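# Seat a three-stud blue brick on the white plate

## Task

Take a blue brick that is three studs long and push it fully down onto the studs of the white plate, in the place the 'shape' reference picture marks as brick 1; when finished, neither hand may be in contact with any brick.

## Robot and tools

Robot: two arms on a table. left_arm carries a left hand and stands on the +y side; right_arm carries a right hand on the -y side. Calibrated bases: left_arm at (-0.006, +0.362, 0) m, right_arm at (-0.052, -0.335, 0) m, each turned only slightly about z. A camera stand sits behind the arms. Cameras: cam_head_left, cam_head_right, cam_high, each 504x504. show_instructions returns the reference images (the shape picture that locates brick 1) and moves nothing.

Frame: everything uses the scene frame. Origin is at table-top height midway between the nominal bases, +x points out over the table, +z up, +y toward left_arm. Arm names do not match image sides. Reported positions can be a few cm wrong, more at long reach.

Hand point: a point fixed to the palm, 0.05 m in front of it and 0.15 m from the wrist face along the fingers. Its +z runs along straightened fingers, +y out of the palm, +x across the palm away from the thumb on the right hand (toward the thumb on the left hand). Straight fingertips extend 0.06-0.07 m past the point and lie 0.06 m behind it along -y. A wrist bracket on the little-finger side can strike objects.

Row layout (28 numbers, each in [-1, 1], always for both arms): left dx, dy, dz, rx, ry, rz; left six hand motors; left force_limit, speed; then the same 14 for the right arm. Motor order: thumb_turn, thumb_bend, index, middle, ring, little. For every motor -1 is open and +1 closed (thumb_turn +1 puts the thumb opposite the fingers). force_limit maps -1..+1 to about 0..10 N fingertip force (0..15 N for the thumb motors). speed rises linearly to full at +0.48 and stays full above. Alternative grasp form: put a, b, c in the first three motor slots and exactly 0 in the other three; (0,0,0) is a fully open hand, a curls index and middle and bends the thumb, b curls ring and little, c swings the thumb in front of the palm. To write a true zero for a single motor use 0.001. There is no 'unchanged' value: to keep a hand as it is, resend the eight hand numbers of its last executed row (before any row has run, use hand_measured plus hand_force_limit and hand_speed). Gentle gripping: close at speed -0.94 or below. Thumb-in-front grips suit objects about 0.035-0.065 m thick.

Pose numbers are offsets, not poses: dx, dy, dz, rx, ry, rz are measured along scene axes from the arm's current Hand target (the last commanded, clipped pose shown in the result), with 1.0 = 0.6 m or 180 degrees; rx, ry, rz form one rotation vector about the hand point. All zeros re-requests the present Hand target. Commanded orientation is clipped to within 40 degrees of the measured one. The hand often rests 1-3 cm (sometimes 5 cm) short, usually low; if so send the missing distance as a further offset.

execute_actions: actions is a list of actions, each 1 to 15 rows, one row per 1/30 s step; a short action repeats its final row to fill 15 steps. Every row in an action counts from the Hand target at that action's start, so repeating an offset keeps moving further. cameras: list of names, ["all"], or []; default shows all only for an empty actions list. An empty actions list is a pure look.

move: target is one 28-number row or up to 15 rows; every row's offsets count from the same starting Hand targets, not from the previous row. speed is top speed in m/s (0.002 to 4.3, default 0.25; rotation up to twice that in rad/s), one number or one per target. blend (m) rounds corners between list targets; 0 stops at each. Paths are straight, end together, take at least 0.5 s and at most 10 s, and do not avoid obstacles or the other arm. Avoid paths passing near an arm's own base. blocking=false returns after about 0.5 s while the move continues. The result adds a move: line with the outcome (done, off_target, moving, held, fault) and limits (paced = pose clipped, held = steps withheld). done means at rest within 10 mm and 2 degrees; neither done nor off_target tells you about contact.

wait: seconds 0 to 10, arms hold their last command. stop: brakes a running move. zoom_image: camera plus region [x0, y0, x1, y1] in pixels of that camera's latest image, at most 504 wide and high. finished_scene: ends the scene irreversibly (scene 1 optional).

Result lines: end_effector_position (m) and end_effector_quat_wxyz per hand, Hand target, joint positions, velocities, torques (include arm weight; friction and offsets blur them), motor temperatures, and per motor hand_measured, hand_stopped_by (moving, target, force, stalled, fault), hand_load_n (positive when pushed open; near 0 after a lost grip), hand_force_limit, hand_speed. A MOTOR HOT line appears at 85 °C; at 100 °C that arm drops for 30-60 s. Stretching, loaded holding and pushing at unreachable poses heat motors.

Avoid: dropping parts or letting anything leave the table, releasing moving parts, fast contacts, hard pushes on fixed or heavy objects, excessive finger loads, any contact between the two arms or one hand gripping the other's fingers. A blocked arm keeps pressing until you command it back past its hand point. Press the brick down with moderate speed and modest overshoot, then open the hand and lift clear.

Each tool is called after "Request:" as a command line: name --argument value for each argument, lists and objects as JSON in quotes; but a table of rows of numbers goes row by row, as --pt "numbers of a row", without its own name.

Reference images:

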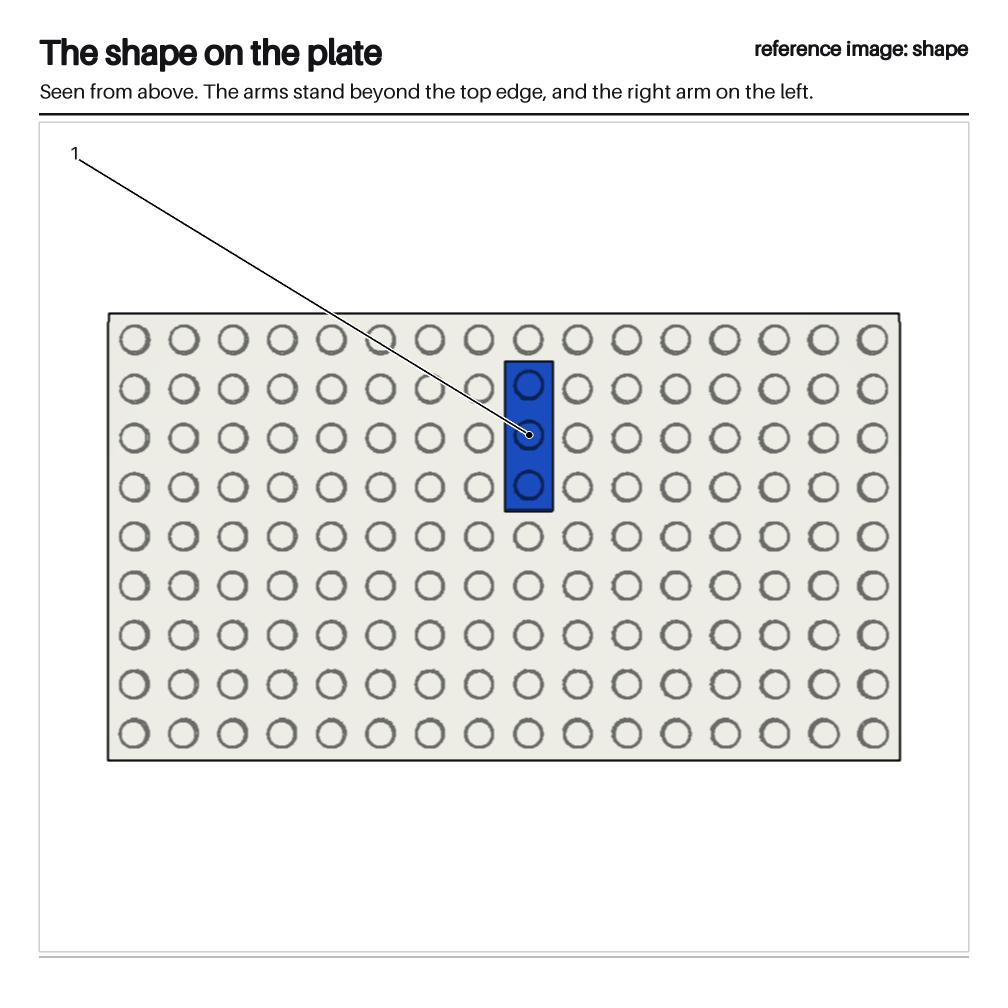

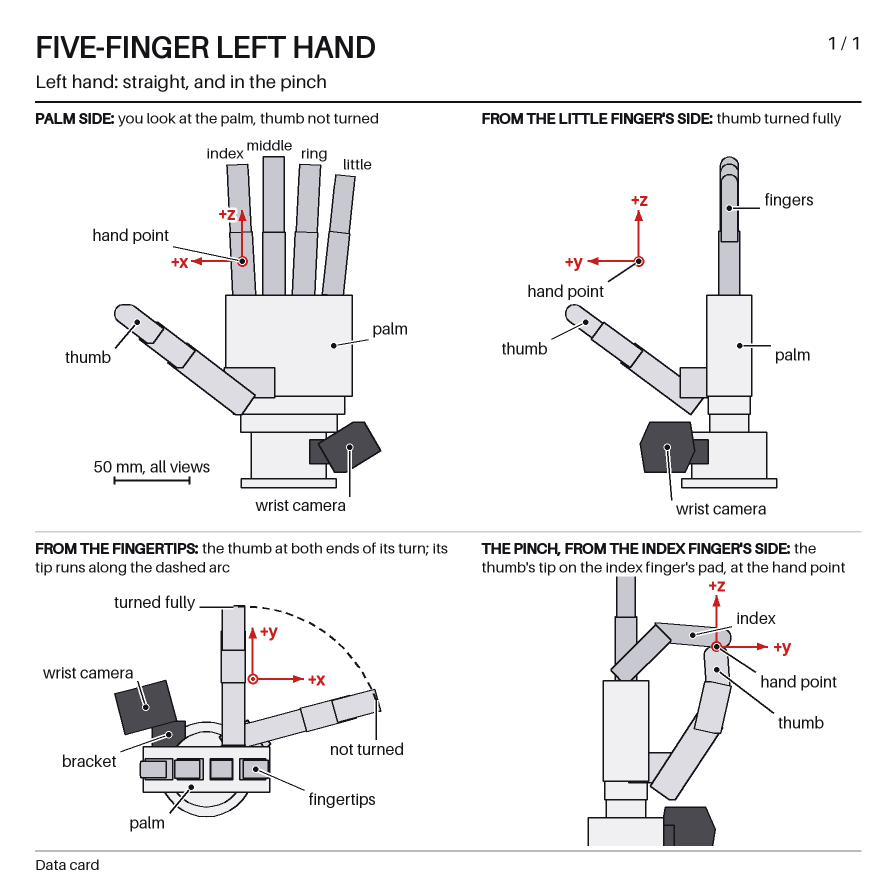

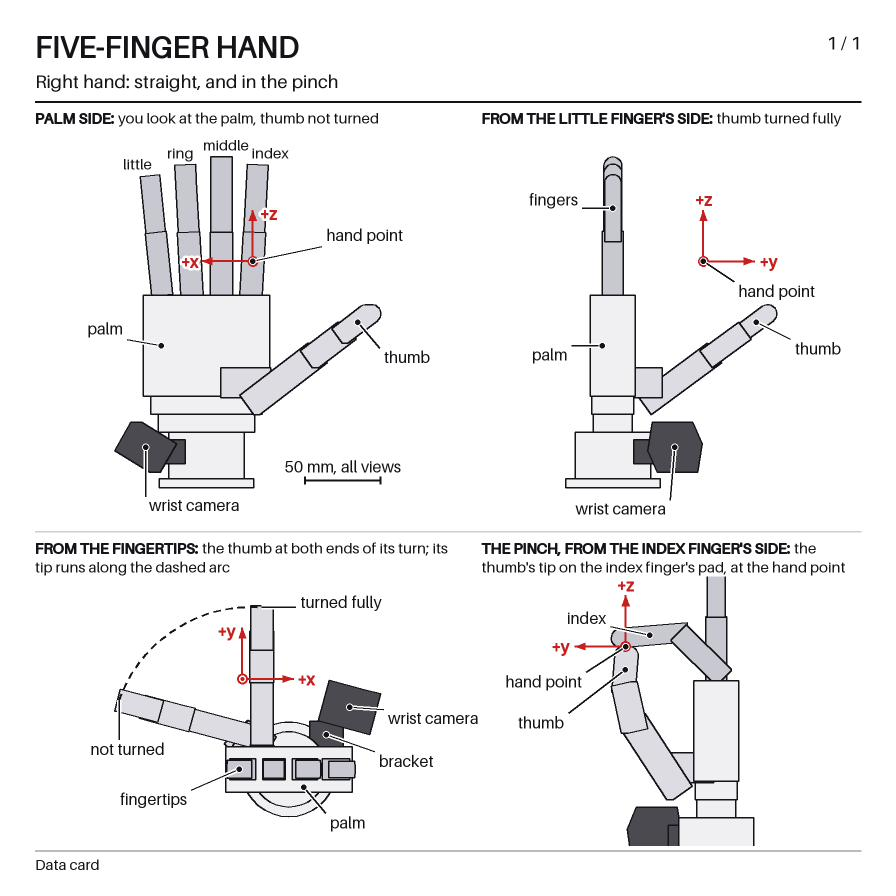

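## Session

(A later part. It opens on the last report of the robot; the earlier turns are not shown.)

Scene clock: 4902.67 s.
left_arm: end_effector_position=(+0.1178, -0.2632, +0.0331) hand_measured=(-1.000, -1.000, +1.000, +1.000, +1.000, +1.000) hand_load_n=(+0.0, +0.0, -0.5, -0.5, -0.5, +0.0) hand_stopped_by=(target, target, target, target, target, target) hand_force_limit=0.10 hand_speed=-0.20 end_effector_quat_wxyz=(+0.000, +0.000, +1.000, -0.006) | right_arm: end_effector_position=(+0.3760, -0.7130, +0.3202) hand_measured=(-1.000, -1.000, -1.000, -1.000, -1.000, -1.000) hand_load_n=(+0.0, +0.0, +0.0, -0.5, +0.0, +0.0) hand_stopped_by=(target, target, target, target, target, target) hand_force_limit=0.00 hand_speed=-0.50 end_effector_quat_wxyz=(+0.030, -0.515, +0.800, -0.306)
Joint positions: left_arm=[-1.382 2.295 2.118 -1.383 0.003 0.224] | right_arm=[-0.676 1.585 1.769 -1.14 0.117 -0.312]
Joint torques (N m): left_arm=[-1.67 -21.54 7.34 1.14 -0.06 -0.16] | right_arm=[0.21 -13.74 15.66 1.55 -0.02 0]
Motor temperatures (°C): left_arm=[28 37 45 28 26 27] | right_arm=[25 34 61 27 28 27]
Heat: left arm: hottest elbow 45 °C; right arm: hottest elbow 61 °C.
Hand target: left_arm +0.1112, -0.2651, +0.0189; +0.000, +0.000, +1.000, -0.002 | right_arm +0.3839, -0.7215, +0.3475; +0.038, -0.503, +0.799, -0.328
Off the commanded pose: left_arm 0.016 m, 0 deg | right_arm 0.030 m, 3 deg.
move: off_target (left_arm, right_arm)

Request:
move --target '[0.0, 0.015, -0.05, 0.01, 0, 0, -1, -1, 1, 1, 1, 1, 0.1, -0.2, 0,0,0,0,0,0, 0,0,0,0,0,0, 0,-0.5]' --speed 0.04 --cameras '["cam_head_left", "cam_head_right", "cam_high"]'

Request:
zoom_image --camera "cam_head_right" --region '[385, 350, 425, 390]'

Request:
zoom_image --camera "cam_head_left" --region '[370, 340, 410, 380]'

Request:
zoom_image --camera "cam_high" --region '[190, 145, 230, 185]'

Scene clock: 4909.33 s.
left_arm: end_effector_position=(+0.1178, -0.2647, +0.0294) hand_measured=(-1.000, -1.000, +1.000, +1.000, +1.000, +1.000) hand_load_n=(+0.0, +0.0, -2.0, -0.5, +0.0, +0.0) hand_stopped_by=(target, target, target, target, target, target) hand_force_limit=0.10 hand_speed=-0.20 end_effector_quat_wxyz=(+0.002, +0.001, +1.000, -0.014) | right_arm: end_effector_position=(+0.3760, -0.7130, +0.3202) hand_measured=(-1.000, -1.000, -1.000, -1.000, -1.000, -1.000) hand_load_n=(+0.0, +0.0, +0.0, +0.0, +0.0, -0.5) hand_stopped_by=(target, target, target, target, target, target) hand_force_limit=0.00 hand_speed=-0.50 end_effector_quat_wxyz=(+0.030, -0.515, +0.800, -0.306)
Joint positions: left_arm=[-1.383 2.286 2.095 -1.352 0.002 0.224] | right_arm=[-0.676 1.585 1.769 -1.14 0.117 -0.312]
Joint torques (N m): left_arm=[-1.49 -18.96 5.56 1.36 -0.28 -0.15] | right_arm=[0.21 -13.45 15.8 1.44 -0.02 -0.01]
Motor temperatures (°C): left_arm=[28 37 44 28 26 27] | right_arm=[25 34 61 27 28 27]
Heat: left arm: hottest elbow 44 °C; right arm: hottest elbow 61 °C.
Hand target: left_arm +0.1111, -0.2561, -0.0110; +0.000, +0.000, +1.000, +0.014 | right_arm +0.3839, -0.7215, +0.3475; +0.038, -0.503, +0.799, -0.328
Off the commanded pose: left_arm 0.042 m, 3 deg | right_arm 0.030 m, 3 deg.
move: off_target (left_arm, right_arm)

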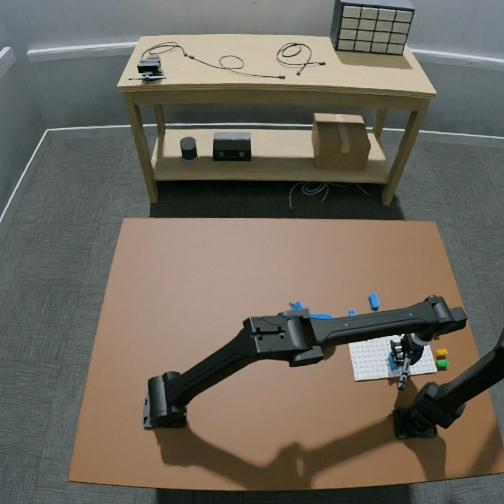

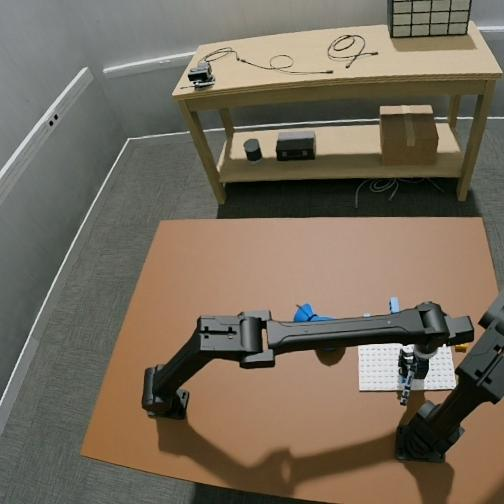

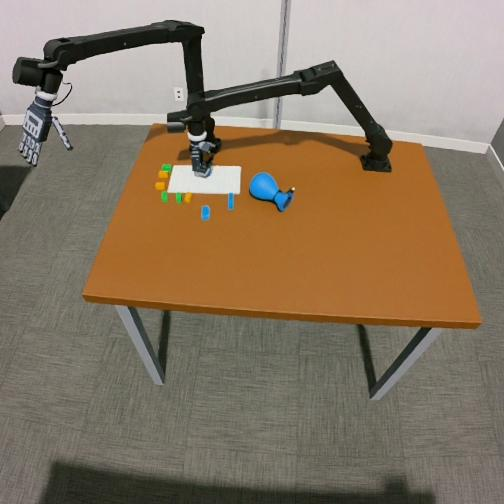

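Scaled by 12.600.

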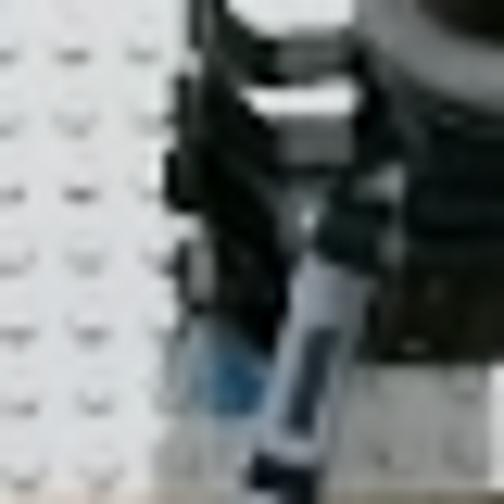

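Scaled by 12.600.

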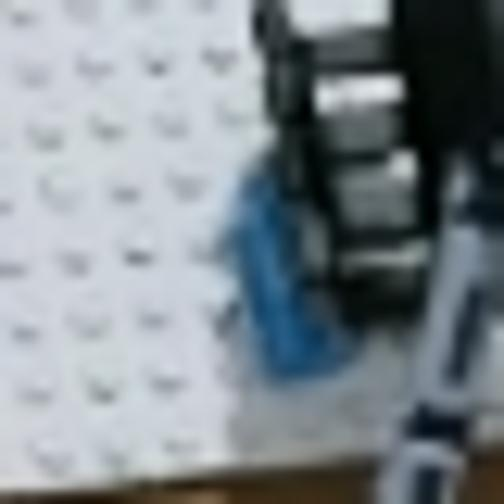

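Scaled by 12.600.

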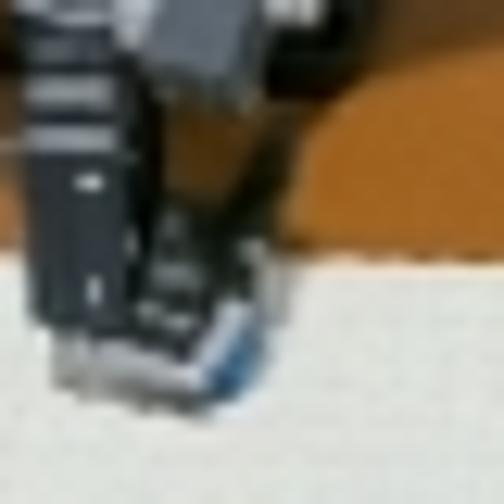

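Request:
move --pt "0.0 -0.015 0.1 -0.01 0 0 -1 -1 1 1 1 1 0.1 -0.2 0 0 0 0 0 0 0 0 0 0 0 0 0 -0.5" --pt "0.0 -0.015 0.25 -0.01 0 0 -1 -1 1 1 1 1 0.1 -0.2 0 0 0 0 0 0 0 0 0 0 0 0 0 -0.5" --pt "0.2 0.18 0.28 -0.01 0 0 -1 -1 1 1 1 1 0.1 -0.2 0 0 0 0 0 0 0 0 0 0 0 0 0 -0.5" --speed '[0.08, 0.15, 0.25]' --blend '[0.02, 0.02, 0]' --cameras '["cam_head_left", "cam_head_right", "cam_high"]'

Request:
zoom_image --camera "cam_head_right" --region '[390, 358, 416, 390]'

Request:
zoom_image --camera "cam_head_left" --region '[380, 348, 406, 380]'

Request:
zoom_image --camera "cam_high" --region '[195, 158, 219, 182]'

Scene clock: 4925.47 s.
left_arm: end_effector_position=(+0.2342, -0.1441, +0.1455) hand_measured=(-1.000, -1.000, +1.000, +1.000, +1.000, +1.000) hand_load_n=(+0.0, -0.5, +0.0, +0.0, +0.5, +0.0) hand_stopped_by=(target, target, target, target, target, target) hand_force_limit=0.10 hand_speed=-0.20 end_effector_quat_wxyz=(-0.006, -0.010, +1.000, +0.015) | right_arm: end_effector_position=(+0.3760, -0.7130, +0.3202) hand_measured=(-1.000, -1.000, -1.000, -1.000, -1.000, -1.000) hand_load_n=(+0.0, +0.0, -0.5, +0.0, +0.0, +0.0) hand_stopped_by=(target, target, target, target, target, target) hand_force_limit=0.00 hand_speed=-0.50 end_effector_quat_wxyz=(+0.030, -0.515, +0.800, -0.306)
Joint positions: left_arm=[-1.157 2.045 1.979 -1.537 -0.001 0.428] | right_arm=[-0.676 1.585 1.769 -1.14 0.117 -0.312]
Joint torques (N m): left_arm=[-1.55 -22.18 7.72 0.88 0.1 0.04] | right_arm=[0.09 -13.39 15.83 1.66 -0.03 -0.04]
Motor temperatures (°C): left_arm=[28 38 43 28 26 27] | right_arm=[25 34 61 27 28 27]
Heat: left arm: hottest elbow 43 °C; right arm: hottest elbow 61 °C.
Hand target: left_arm +0.2312, -0.1480, +0.1568; +0.000, +0.000, +1.000, -0.001 | right_arm +0.3839, -0.7215, +0.3475; +0.038, -0.503, +0.799, -0.328
Off the commanded pose: left_arm 0.013 m, 2 deg | right_arm 0.030 m, 3 deg.
move: off_target (left_arm, right_arm)

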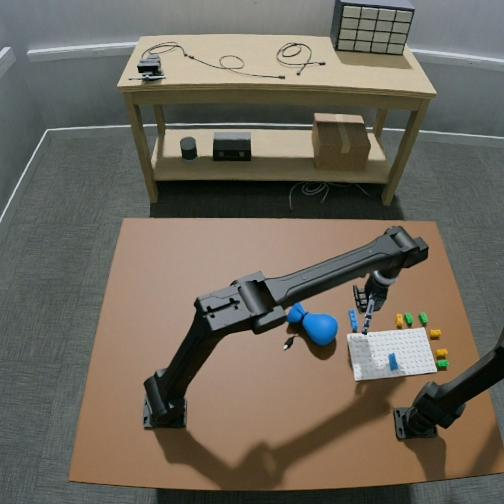

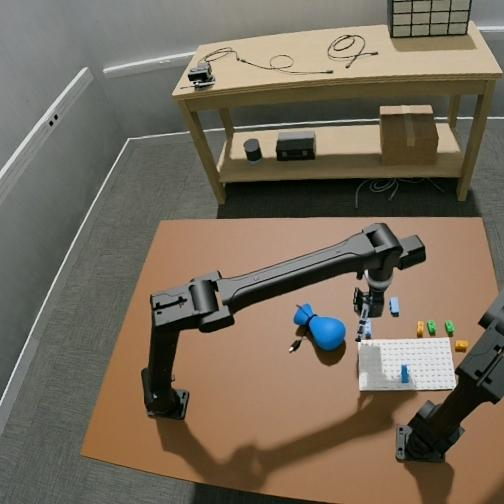

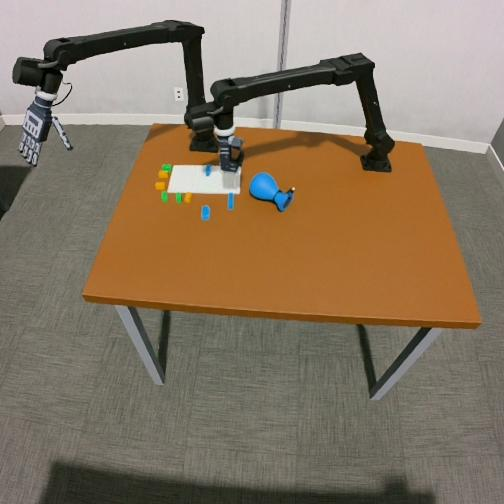

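Scaled by 15.750.

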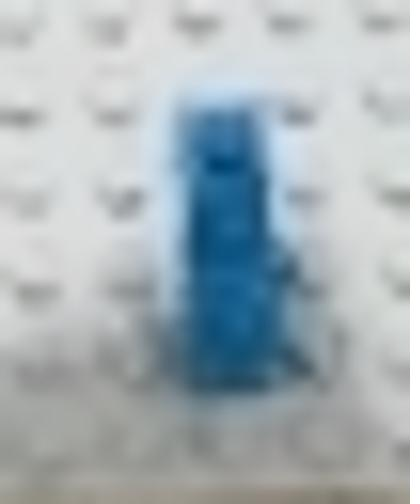

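Scaled by 15.750.

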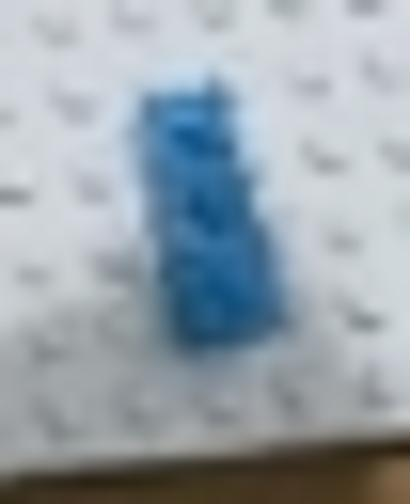

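Scaled by 21.000.

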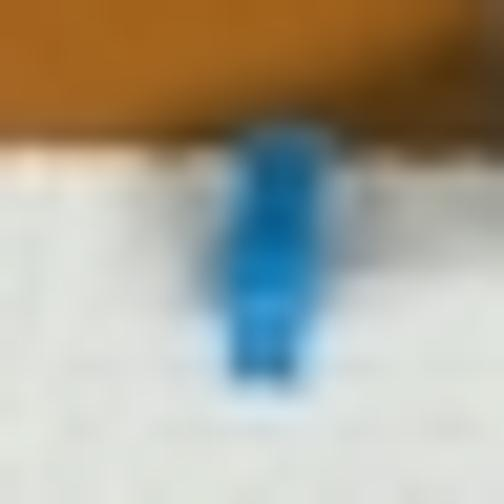

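Request:
move --pt "-0.05 -0.05 0.08 -0.288 -0.0184 -0.0257 1 -0.68 -0.05 -0.1 1 1 0.1 -0.2 0 0 0 0 0 0 0 0 0 0 0 0 0 -0.5" --pt "-0.185 -0.255 -0.03 -0.288 -0.0184 -0.0257 1 -0.68 -0.05 -0.1 1 1 0.1 -0.2 0 0 0 0 0 0 0 0 0 0 0 0 0 -0.5" --pt "-0.188 -0.255 -0.14 -0.288 -0.0184 -0.0257 1 -0.68 -0.05 -0.1 1 1 0.1 -0.2 0 0 0 0 0 0 0 0 0 0 0 0 0 -0.5" --speed '[0.2, 0.2, 0.12]' --blend '[0.03, 0.03, 0]' --cameras '["cam_head_left", "cam_head_right", "cam_high"]'

Request:
zoom_image --camera "cam_head_right" --region '[385, 350, 425, 390]'

Request:
zoom_image --camera "cam_head_left" --region '[375, 340, 415, 380]'

Request:
zoom_image --camera "cam_high" --region '[190, 150, 230, 190]'

Scene clock: 4951.47 s.
left_arm: end_effector_position=(+0.1228, -0.2888, +0.0683) hand_measured=(+1.000, -0.680, -0.050, -0.100, +1.000, +1.000) hand_load_n=(+0.0, +0.0, +0.0, +0.0, +0.0, +0.5) hand_stopped_by=(target, target, target, target, target, target) hand_force_limit=0.10 hand_speed=-0.20 end_effector_quat_wxyz=(+0.028, +0.039, +0.903, -0.426) | right_arm: end_effector_position=(+0.3760, -0.7130, +0.3202) hand_measured=(-1.000, -1.000, -1.000, -1.000, -1.000, -1.000) hand_load_n=(+0.0, +0.0, +0.0, -0.5, +0.0, +0.0) hand_stopped_by=(target, target, target, target, target, target) hand_force_limit=0.00 hand_speed=-0.50 end_effector_quat_wxyz=(+0.030, -0.515, +0.800, -0.306)
Joint positions: left_arm=[-1.333 1.805 1.27 -0.169 0.192 0.269] | right_arm=[-0.676 1.585 1.769 -1.14 0.117 -0.312]
Joint torques (N m): left_arm=[-1.73 -16.09 9.29 2.76 0.03 -0.16] | right_arm=[-0.09 -13.68 15.76 1.52 -0.04 0]
Motor temperatures (°C): left_arm=[28 39 44 28 26 27] | right_arm=[25 34 61 27 28 27]
Heat: left arm: hottest elbow 44 °C; right arm: hottest elbow 61 °C.
Hand target: left_arm +0.1183, -0.3011, +0.0730; +0.028, +0.039, +0.898, -0.438 | right_arm +0.3839, -0.7215, +0.3475; +0.038, -0.503, +0.799, -0.328
Off the commanded pose: left_arm 0.014 m, 2 deg | right_arm 0.030 m, 3 deg.
move: off_target (left_arm, right_arm)

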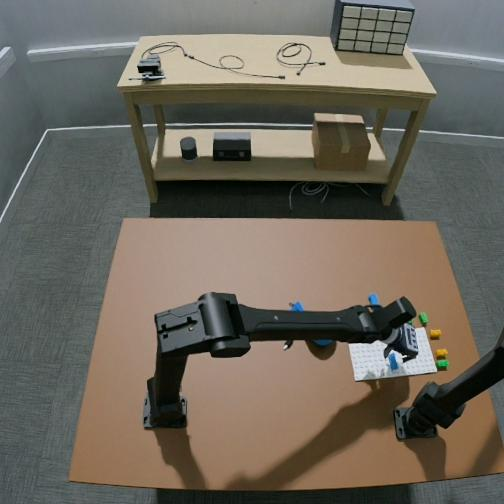

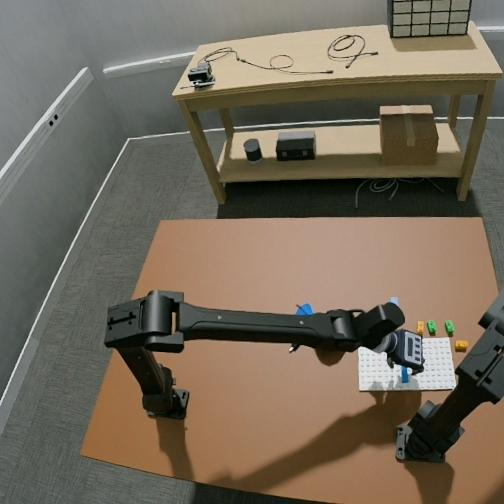

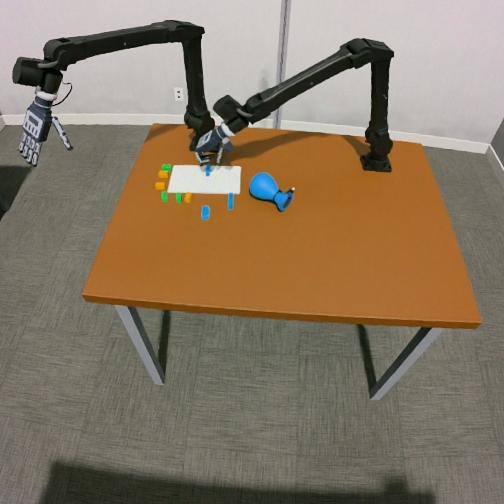

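Scaled by 12.600.

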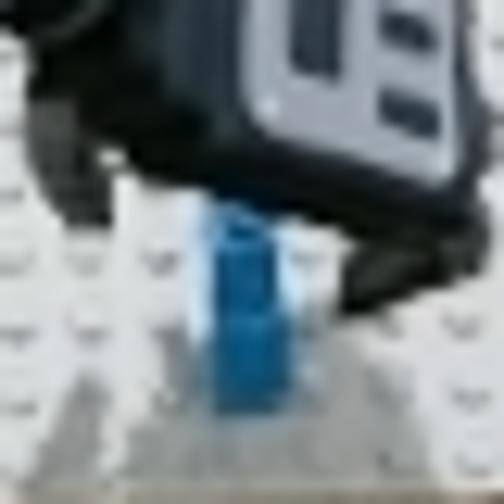

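Scaled by 12.600.

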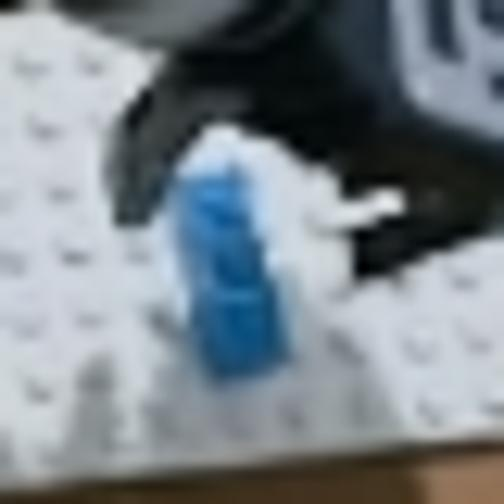

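Scaled by 12.600.

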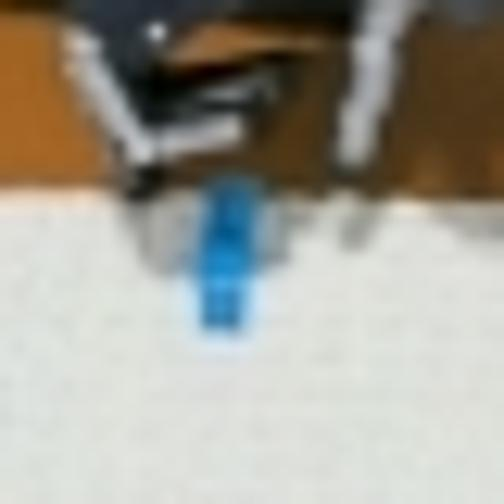

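Request:
move --pt "0.001 -0.0057 -0.03 0 0 0 1 -0.68 -0.05 -0.1 1 1 0.1 -0.2 0 0 0 0 0 0 0 0 0 0 0 0 0 -0.5" --pt "0.001 -0.0057 -0.075 0 0 0 1 -0.68 -0.05 -0.1 1 1 0.1 -0.2 0 0 0 0 0 0 0 0 0 0 0 0 0 -0.5" --speed 0.07 --blend '[0.01, 0]' --cameras '["cam_head_left", "cam_head_right"]'

Request:
zoom_image --camera "cam_head_right" --region '[385, 352, 425, 392]'

Request:
zoom_image --camera "cam_head_left" --region '[375, 342, 415, 382]'

Scene clock: 4962.97 s.
left_arm: end_effector_position=(+0.1259, -0.2994, +0.0324) hand_measured=(+1.000, -0.680, -0.050, -0.100, +1.000, +1.000) hand_load_n=(+0.0, +0.0, +0.0, +0.0, +0.0, +0.0) hand_stopped_by=(target, target, target, target, target, target) hand_force_limit=0.10 hand_speed=-0.20 end_effector_quat_wxyz=(+0.031, +0.039, +0.900, -0.434) | right_arm: end_effector_position=(+0.3760, -0.7130, +0.3202) hand_measured=(-1.000, -1.000, -1.000, -1.000, -1.000, -1.000) hand_load_n=(+0.0, +0.0, +0.0, +0.0, +0.0, +0.0) hand_stopped_by=(target, target, target, target, target, target) hand_force_limit=0.00 hand_speed=-0.50 end_effector_quat_wxyz=(+0.030, -0.515, +0.800, -0.306)
Joint positions: left_arm=[-1.333 1.876 1.256 -0.066 0.192 0.269] | right_arm=[-0.676 1.585 1.769 -1.14 0.117 -0.312]
Joint torques (N m): left_arm=[-1.79 -16.44 7.79 2.81 0.03 -0.16] | right_arm=[0.21 -13.98 15.69 1.58 -0.03 0.01]
Motor temperatures (°C): left_arm=[28 39 43 28 26 27] | right_arm=[25 34 61 27 28 27]
Heat: left arm: hottest elbow 43 °C; right arm: hottest elbow 61 °C.
Hand target: left_arm +0.1190, -0.3045, +0.0278; +0.028, +0.039, +0.898, -0.438 | right_arm +0.3839, -0.7215, +0.3475; +0.038, -0.503, +0.799, -0.328
Off the commanded pose: left_arm 0.010 m, 1 deg | right_arm 0.030 m, 3 deg.
move: off_target (right_arm); blend cut to 0.0093 m at target 1
Images, in order (width x height): cam_head_left 504x504, cam_head_right 504x504.

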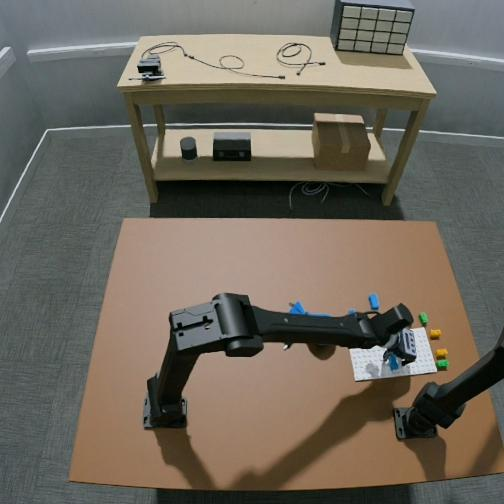

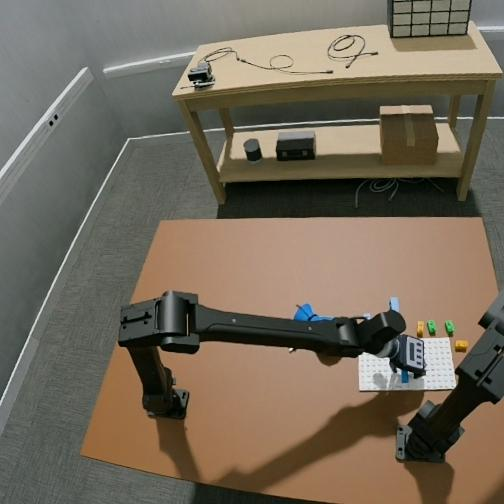

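Scaled by 12.600.

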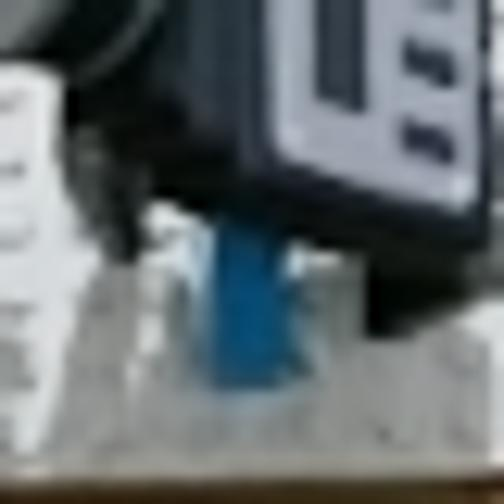

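Scaled by 12.600.

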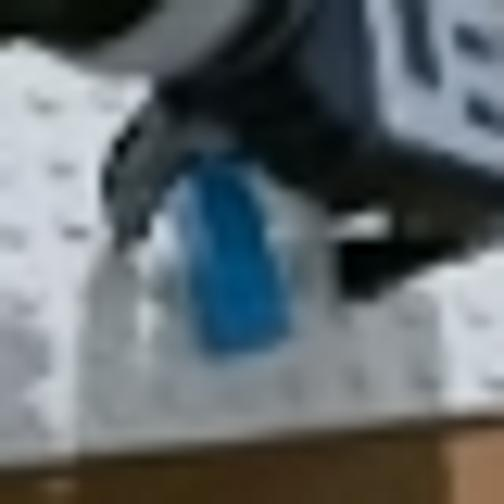

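Request:
move --target '[0, 0, 0, 0, 0, 0, 1, -0.68, 0.21, 0.155, 1, 1, -0.3, -0.75, 0,0,0,0,0,0, 0,0,0,0,0,0, 0,-0.5]' --speed 0.07 --cameras '["cam_head_left", "cam_head_right"]'

Request:
zoom_image --camera "cam_head_right" --region '[385, 352, 425, 392]'

Scene clock: 4972.20 s.
left_arm: end_effector_position=(+0.1259, -0.3003, +0.0331) hand_measured=(+1.000, -0.680, +0.210, +0.154, +1.000, +1.000) hand_load_n=(+0.0, +0.0, +0.5, +0.0, +0.0, +0.0) hand_stopped_by=(target, target, target, target, target, target) hand_force_limit=-0.30 hand_speed=-0.75 end_effector_quat_wxyz=(+0.031, +0.039, +0.899, -0.436) | right_arm: end_effector_position=(+0.3760, -0.7130, +0.3202) hand_measured=(-1.000, -1.000, -1.000, -1.000, -1.000, -1.000) hand_load_n=(+0.0, +0.0, +0.0, +0.0, +0.0, +0.0) hand_stopped_by=(target, target, target, target, target, target) hand_force_limit=0.00 hand_speed=-0.50 end_effector_quat_wxyz=(+0.030, -0.515, +0.800, -0.306)
Joint positions: left_arm=[-1.334 1.876 1.256 -0.062 0.191 0.268] | right_arm=[-0.676 1.585 1.769 -1.14 0.117 -0.312]
Joint torques (N m): left_arm=[-1.79 -16.15 7.79 2.62 0.05 -0.15] | right_arm=[0.26 -13.57 15.69 1.5 0.02 -0.02]
Motor temperatures (°C): left_arm=[28 39 44 28 26 27] | right_arm=[25 34 61 27 28 27]
Heat: left arm: hottest elbow 44 °C; right arm: hottest elbow 61 °C.
Hand target: left_arm +0.1188, -0.3045, +0.0280; +0.028, +0.039, +0.898, -0.438 | right_arm +0.3839, -0.7215, +0.3475; +0.038, -0.503, +0.799, -0.328
Off the commanded pose: left_arm 0.010 m, 0 deg | right_arm 0.030 m, 3 deg.
move: off_target (right_arm)
Images, in order (width x height): cam_head_left 504x504, cam_head_right 504x504.

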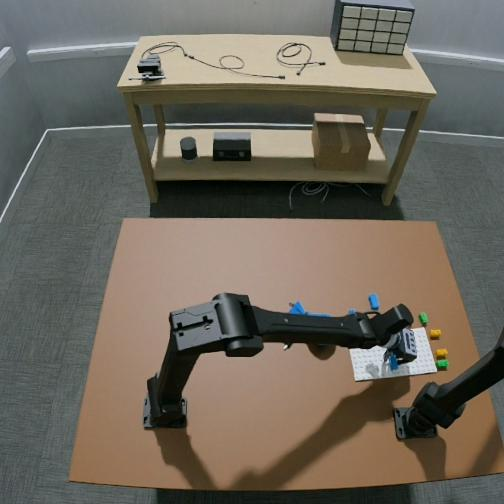

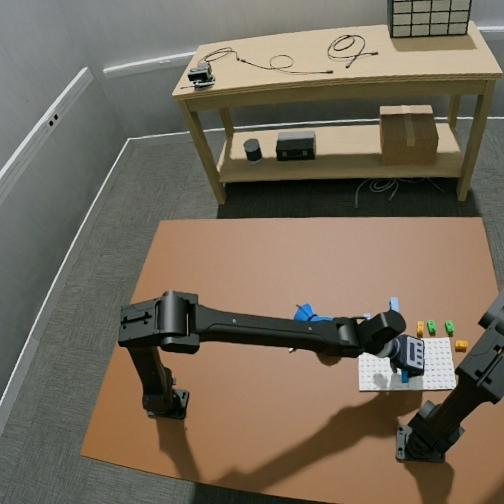

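Scaled by 12.600.

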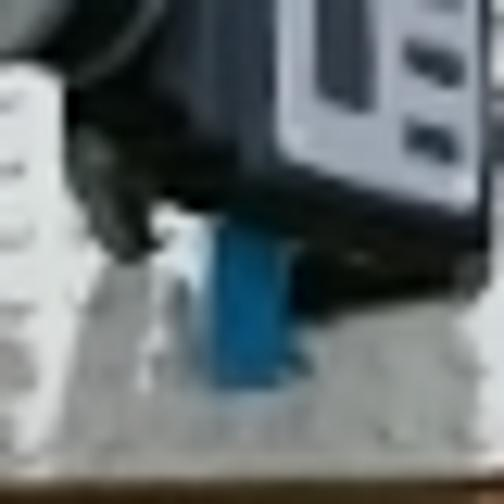

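Request:
move --target '[0, 0, 0, 0, 0, 0, 1, -0.35, 0.21, 0.155, 1, 1, -0.3, -0.85, 0,0,0,0,0,0, 0,0,0,0,0,0, 0,-0.5]' --speed 0.07 --cameras '["cam_head_left", "cam_head_right", "cam_high"]'

Request:
zoom_image --camera "cam_head_right" --region '[390, 358, 416, 390]'

Request:
zoom_image --camera "cam_head_left" --region '[380, 348, 406, 380]'

Request:
zoom_image --camera "cam_high" --region '[195, 158, 219, 182]'

Scene clock: 4978.27 s.
left_arm: end_effector_position=(+0.1256, -0.3004, +0.0331) hand_measured=(+1.000, -0.460, +0.210, +0.154, +1.000, +1.000) hand_load_n=(+0.5, +5.5, +3.0, +0.0, +0.0, +0.0) hand_stopped_by=(target, force, target, target, target, target) hand_force_limit=-0.30 hand_speed=-0.85 end_effector_quat_wxyz=(+0.030, +0.038, +0.899, -0.436) | right_arm: end_effector_position=(+0.3760, -0.7130, +0.3202) hand_measured=(-1.000, -1.000, -1.000, -1.000, -1.000, -1.000) hand_load_n=(+0.0, +0.0, +0.0, +0.0, +0.0, +0.0) hand_stopped_by=(target, target, target, target, target, target) hand_force_limit=0.00 hand_speed=-0.50 end_effector_quat_wxyz=(+0.030, -0.515, +0.800, -0.306)
Joint positions: left_arm=[-1.334 1.876 1.256 -0.062 0.191 0.264] | right_arm=[-0.676 1.585 1.769 -1.14 0.117 -0.312]
Joint torques (N m): left_arm=[-1.73 -16.44 7.8 2.61 0.04 -0.1] | right_arm=[-0.03 -13.57 15.75 1.51 -0.08 -0.02]
Motor temperatures (°C): left_arm=[28 38 44 28 26 27] | right_arm=[25 34 61 27 28 27]
Heat: left arm: hottest elbow 44 °C; right arm: hottest elbow 61 °C.
Hand target: left_arm +0.1188, -0.3045, +0.0280; +0.028, +0.039, +0.898, -0.438 | right_arm +0.3839, -0.7215, +0.3475; +0.038, -0.503, +0.799, -0.328
Off the commanded pose: left_arm 0.009 m, 0 deg | right_arm 0.030 m, 3 deg.
move: off_target (right_arm)

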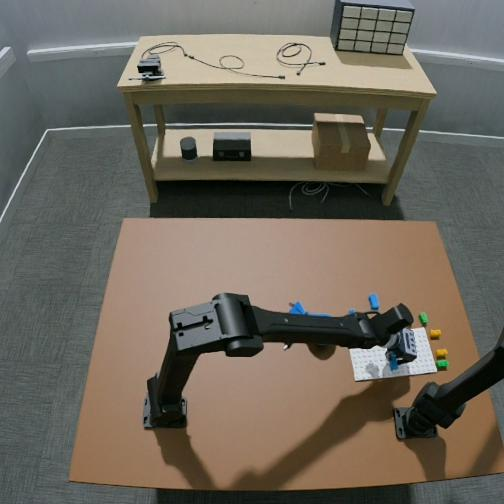

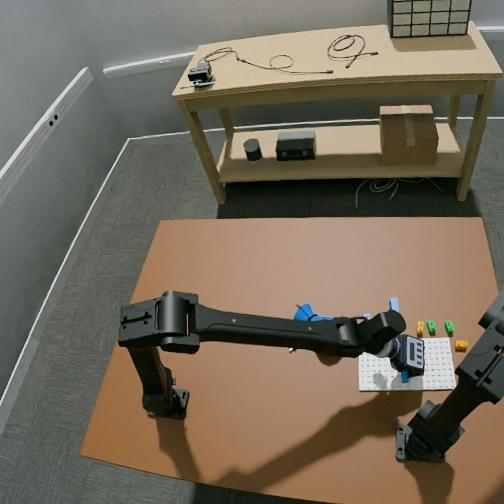

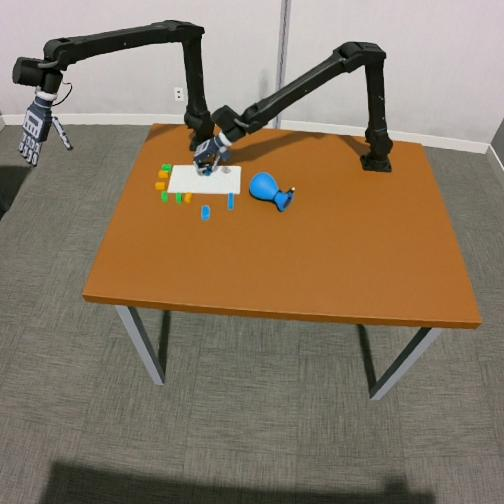

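Scaled by 15.750.

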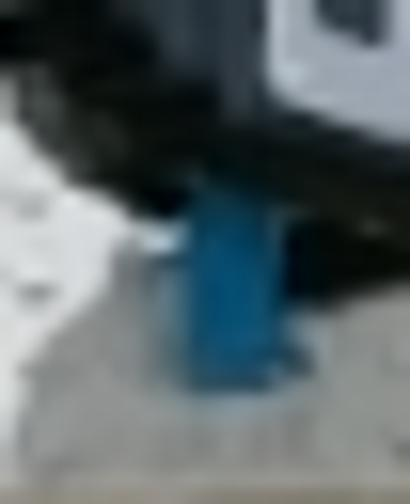

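Scaled by 15.750.

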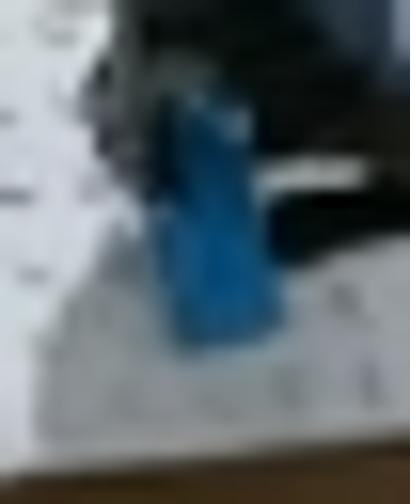

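Scaled by 21.000.

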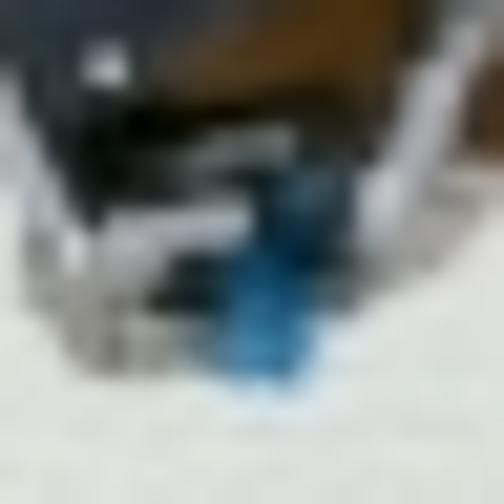

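Request:
move --target '[0, 0, 0, 0, 0, 0, 1, -0.35, 0.21, 0.3, 1, 1, -0.5, -0.92, 0,0,0,0,0,0, 0,0,0,0,0,0, 0,-0.5]' --speed 0.07

Scene clock: 4981.50 s.
left_arm: end_effector_position=(+0.1256, -0.3004, +0.0331) hand_measured=(+1.000, -0.462, +0.210, +0.182, +1.000, +1.000) hand_load_n=(+0.5, +6.0, +2.5, +2.5, +0.0, +0.0) hand_stopped_by=(target, force, target, force, target, target) hand_force_limit=-0.50 hand_speed=-0.92 end_effector_quat_wxyz=(+0.030, +0.037, +0.899, -0.436) | right_arm: end_effector_position=(+0.3760, -0.7130, +0.3202) hand_measured=(-1.000, -1.000, -1.000, -1.000, -1.000, -1.000) hand_load_n=(-0.5, +0.0, +0.0, +0.0, +0.0, +0.0) hand_stopped_by=(target, target, target, target, target, target) hand_force_limit=0.00 hand_speed=-0.50 end_effector_quat_wxyz=(+0.030, -0.515, +0.800, -0.306)
Joint positions: left_arm=[-1.334 1.876 1.256 -0.062 0.191 0.264] | right_arm=[-0.676 1.585 1.769 -1.14 0.117 -0.312]
Joint torques (N m): left_arm=[-1.73 -16.5 7.79 2.62 0.05 -0.12] | right_arm=[0.32 -13.45 15.71 1.43 -0.01 0.01]
Motor temperatures (°C): left_arm=[28 38 44 28 26 27] | right_arm=[25 34 61 27 28 27]
Heat: left arm: hottest elbow 44 °C; right arm: hottest elbow 61 °C.
Hand target: left_arm +0.1188, -0.3045, +0.0280; +0.028, +0.039, +0.898, -0.438 | right_arm +0.3839, -0.7215, +0.3475; +0.038, -0.503, +0.799, -0.328
Off the commanded pose: left_arm 0.009 m, 0 deg | right_arm 0.030 m, 3 deg.
move: off_target (right_arm)

Request:
move --target '[0, 0, 0, 0, 0, 0, 1, -0.32, 0.4, 0.4, 1, 1, 0.3, -0.92, 0,0,0,0,0,0, 0,0,0,0,0,0, 0,-0.5]' --speed 0.07

Scene clock: 4988.73 s.
left_arm: end_effector_position=(+0.1259, -0.3004, +0.0331) hand_measured=(+1.000, -0.458, +0.230, +0.194, +1.000, +1.000) hand_load_n=(+0.5, +13.0, +7.0, +5.0, +0.0, +0.0) hand_stopped_by=(target, force, force, force, target, target) hand_force_limit=0.30 hand_speed=-0.92 end_effector_quat_wxyz=(+0.031, +0.037, +0.899, -0.436) | right_arm: end_effector_position=(+0.3760, -0.7130, +0.3202) hand_measured=(-1.000, -1.000, -1.000, -1.000, -1.000, -1.000) hand_load_n=(+0.0, +0.0, +0.0, +0.0, +0.0, +0.0) hand_stopped_by=(target, target, target, target, target, target) hand_force_limit=0.00 hand_speed=-0.50 end_effector_quat_wxyz=(+0.030, -0.515, +0.800, -0.306)
Joint positions: left_arm=[-1.334 1.876 1.256 -0.062 0.19 0.263] | right_arm=[-0.676 1.585 1.769 -1.14 0.117 -0.312]
Joint torques (N m): left_arm=[-1.73 -16.44 7.77 2.62 0.1 -0.11] | right_arm=[0.21 -13.51 15.68 1.42 -0.05 0]
Motor temperatures (°C): left_arm=[28 38 44 28 26 27] | right_arm=[25 34 61 27 28 27]
Heat: left arm: hottest elbow 44 °C; right arm: hottest elbow 61 °C.
Hand target: left_arm +0.1188, -0.3045, +0.0280; +0.028, +0.039, +0.898, -0.438 | right_arm +0.3839, -0.7215, +0.3475; +0.038, -0.503, +0.799, -0.328
Off the commanded pose: left_arm 0.010 m, 1 deg | right_arm 0.030 m, 3 deg.
move: off_target (right_arm)

Request:
move --target '[0.0, 0.02, -0.06, 0.03, 0, 0, 1, -0.32, 0.4, 0.4, 1, 1, 0.3, -0.92, 0,0,0,0,0,0, 0,0,0,0,0,0, 0,-0.5]' --speed 0.05

Scene clock: 4992.67 s.
left_arm: end_effector_position=(+0.1264, -0.2994, +0.0305) hand_measured=(+1.000, -0.460, +0.230, +0.194, +1.000, +1.000) hand_load_n=(-0.5, +12.5, +5.5, +5.0, +0.0, +0.0) hand_stopped_by=(target, force, force, force, target, target) hand_force_limit=0.30 hand_speed=-0.92 end_effector_quat_wxyz=(+0.035, +0.035, +0.901, -0.431) | right_arm: end_effector_position=(+0.3760, -0.7130, +0.3202) hand_measured=(-1.000, -1.000, -1.000, -1.000, -1.000, -1.000) hand_load_n=(+0.0, +0.0, +0.0, +0.0, +0.0, +0.0) hand_stopped_by=(target, target, target, target, target, target) hand_force_limit=0.00 hand_speed=-0.50 end_effector_quat_wxyz=(+0.030, -0.515, +0.800, -0.306)
Joint positions: left_arm=[-1.336 1.878 1.256 -0.067 0.177 0.263] | right_arm=[-0.676 1.585 1.769 -1.14 0.117 -0.312]
Joint torques (N m): left_arm=[-1.67 -12.69 8.47 0.38 -0.07 0.05] | right_arm=[0.03 -13.51 15.66 1.51 -0.05 -0.01]
Motor temperatures (°C): left_arm=[28 38 44 28 26 27] | right_arm=[25 34 61 27 28 27]
Heat: left arm: hottest elbow 44 °C; right arm: hottest elbow 61 °C.
Hand target: left_arm +0.1190, -0.2925, -0.0081; +0.026, +0.040, +0.917, -0.395 | right_arm +0.3839, -0.7215, +0.3475; +0.038, -0.503, +0.799, -0.328
Off the commanded pose: left_arm 0.040 m, 5 deg | right_arm 0.030 m, 3 deg.
move: off_target (left_arm, right_arm)

Request:
move --target '[0.0, 0.024, -0.08, 0.035, 0, 0, 1, -0.32, 0.4, 0.4, 1, 1, 0.3, -0.92, 0,0,0,0,0,0, 0,0,0,0,0,0, 0,-0.5]' --speed 0.05 --cameras '["cam_head_left", "cam_head_right", "cam_high"]'

Request:
zoom_image --camera "cam_head_right" --region '[390, 358, 416, 390]'

Request:
zoom_image --camera "cam_head_left" --region '[380, 348, 406, 380]'

Request:
zoom_image --camera "cam_high" --region '[195, 158, 219, 182]'

Scene clock: 4999.37 s.
left_arm: end_effector_position=(+0.1262, -0.3001, +0.0277) hand_measured=(+1.000, -0.460, +0.230, +0.194, +1.000, +1.000) hand_load_n=(-1.5, +11.5, +4.0, +4.5, +0.0, +0.0) hand_stopped_by=(target, force, force, force, target, target) hand_force_limit=0.30 hand_speed=-0.92 end_effector_quat_wxyz=(+0.035, +0.033, +0.909, -0.414) | right_arm: end_effector_position=(+0.3760, -0.7130, +0.3202) hand_measured=(-1.000, -1.000, -1.000, -1.000, -1.000, -1.000) hand_load_n=(+0.0, +0.0, +0.0, +0.0, +0.0, +0.0) hand_stopped_by=(target, target, target, target, target, target) hand_force_limit=0.00 hand_speed=-0.50 end_effector_quat_wxyz=(+0.030, -0.515, +0.800, -0.306)
Joint positions: left_arm=[-1.34 1.891 1.288 -0.121 0.163 0.263] | right_arm=[-0.676 1.585 1.769 -1.14 0.117 -0.312]
Joint torques (N m): left_arm=[-1.44 -8.88 6.72 0.17 -0.3 0.21] | right_arm=[0.09 -13.74 15.68 1.55 -0.03 0]
Motor temperatures (°C): left_arm=[28 37 44 28 26 27] | right_arm=[25 34 61 27 28 27]
Heat: left arm: hottest elbow 44 °C; right arm: hottest elbow 61 °C.
Hand target: left_arm +0.1188, -0.2780, -0.0561; +0.024, +0.042, +0.938, -0.344 | right_arm +0.3839, -0.7215, +0.3475; +0.038, -0.503, +0.799, -0.328
Off the commanded pose: left_arm 0.087 m, 9 deg | right_arm 0.030 m, 3 deg.
move: off_target (left_arm, right_arm)

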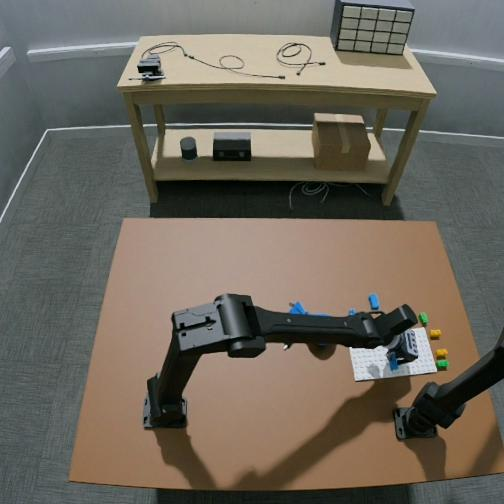

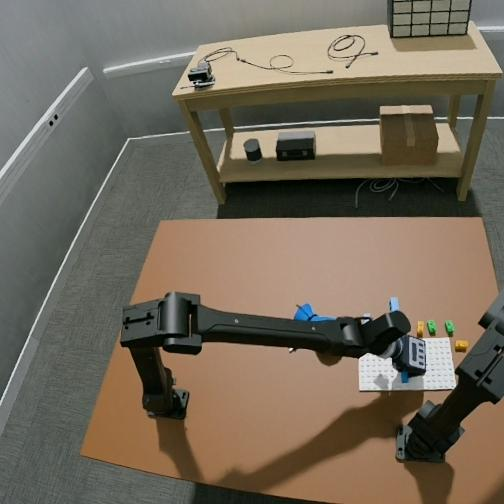

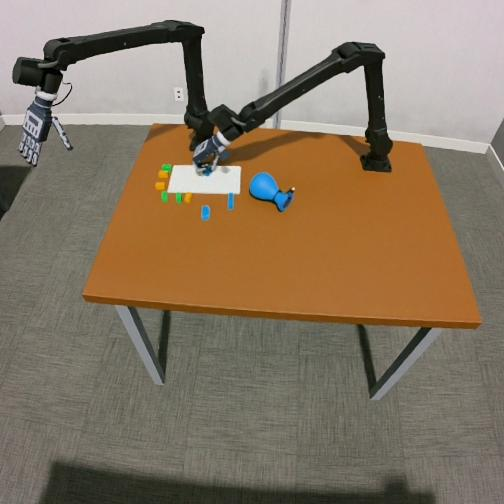

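Scaled by 15.750.

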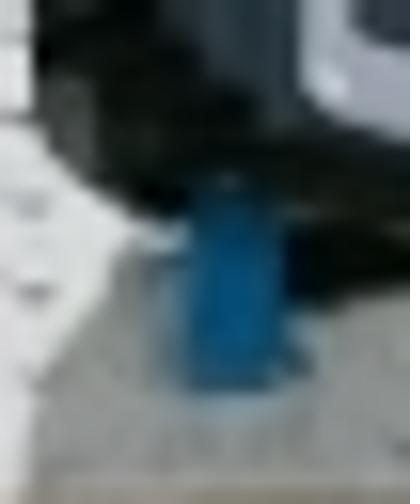

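Scaled by 15.750.

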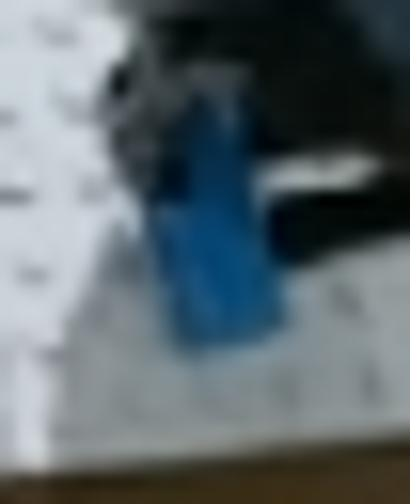

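Scaled by 21.000.

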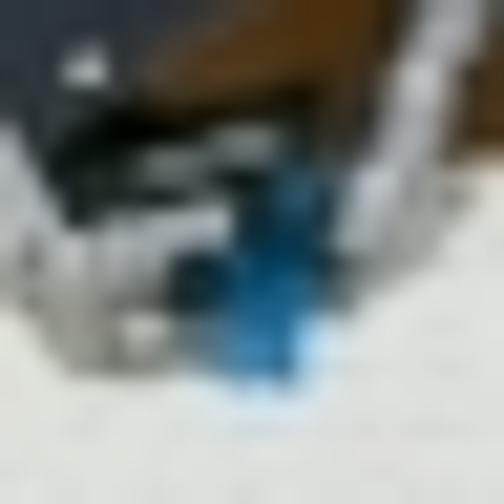

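Request:
move --pt "0.0 0.03 0.0 0 0 0 1 -0.32 0.4 0.4 1 1 0.3 -0.92 0 0 0 0 0 0 0 0 0 0 0 0 0 -0.5" --pt "0.03 0.0 0.0 0 0 0 1 -0.32 0.4 0.4 1 1 0.3 -0.92 0 0 0 0 0 0 0 0 0 0 0 0 0 -0.5" --speed 0.06

Scene clock: 5006.57 s.
left_arm: end_effector_position=(+0.1262, -0.3004, +0.0277) hand_measured=(+1.000, -0.460, +0.230, +0.194, +1.000, +1.000) hand_load_n=(+0.5, +13.0, +5.0, +2.5, +0.0, +0.0) hand_stopped_by=(target, force, force, force, target, target) hand_force_limit=0.30 hand_speed=-0.92 end_effector_quat_wxyz=(+0.030, +0.039, +0.910, -0.412) | right_arm: end_effector_position=(+0.3760, -0.7130, +0.3202) hand_measured=(-1.000, -1.000, -1.000, -1.000, -1.000, -1.000) hand_load_n=(+0.0, +0.0, +0.0, +0.0, +0.0, +0.0) hand_stopped_by=(target, target, target, target, target, target) hand_force_limit=0.00 hand_speed=-0.50 end_effector_quat_wxyz=(+0.030, -0.515, +0.800, -0.306)
Joint positions: left_arm=[-1.337 1.895 1.298 -0.137 0.178 0.275] | right_arm=[-0.676 1.585 1.769 -1.14 0.117 -0.312]
Joint torques (N m): left_arm=[0.85 -8.59 7.1 0.4 -0.12 0.29] | right_arm=[0.03 -13.57 15.75 1.48 -0.03 -0.01]
Motor temperatures (°C): left_arm=[28 37 44 28 26 27] | right_arm=[25 34 61 27 28 27]
Heat: left arm: hottest elbow 44 °C; right arm: hottest elbow 61 °C.
Hand target: left_arm +0.1368, -0.2782, -0.0561; +0.024, +0.042, +0.938, -0.344 | right_arm +0.3839, -0.7215, +0.3475; +0.038, -0.503, +0.799, -0.328
Off the commanded pose: left_arm 0.087 m, 8 deg | right_arm 0.030 m, 3 deg.
move: off_target (left_arm, right_arm)


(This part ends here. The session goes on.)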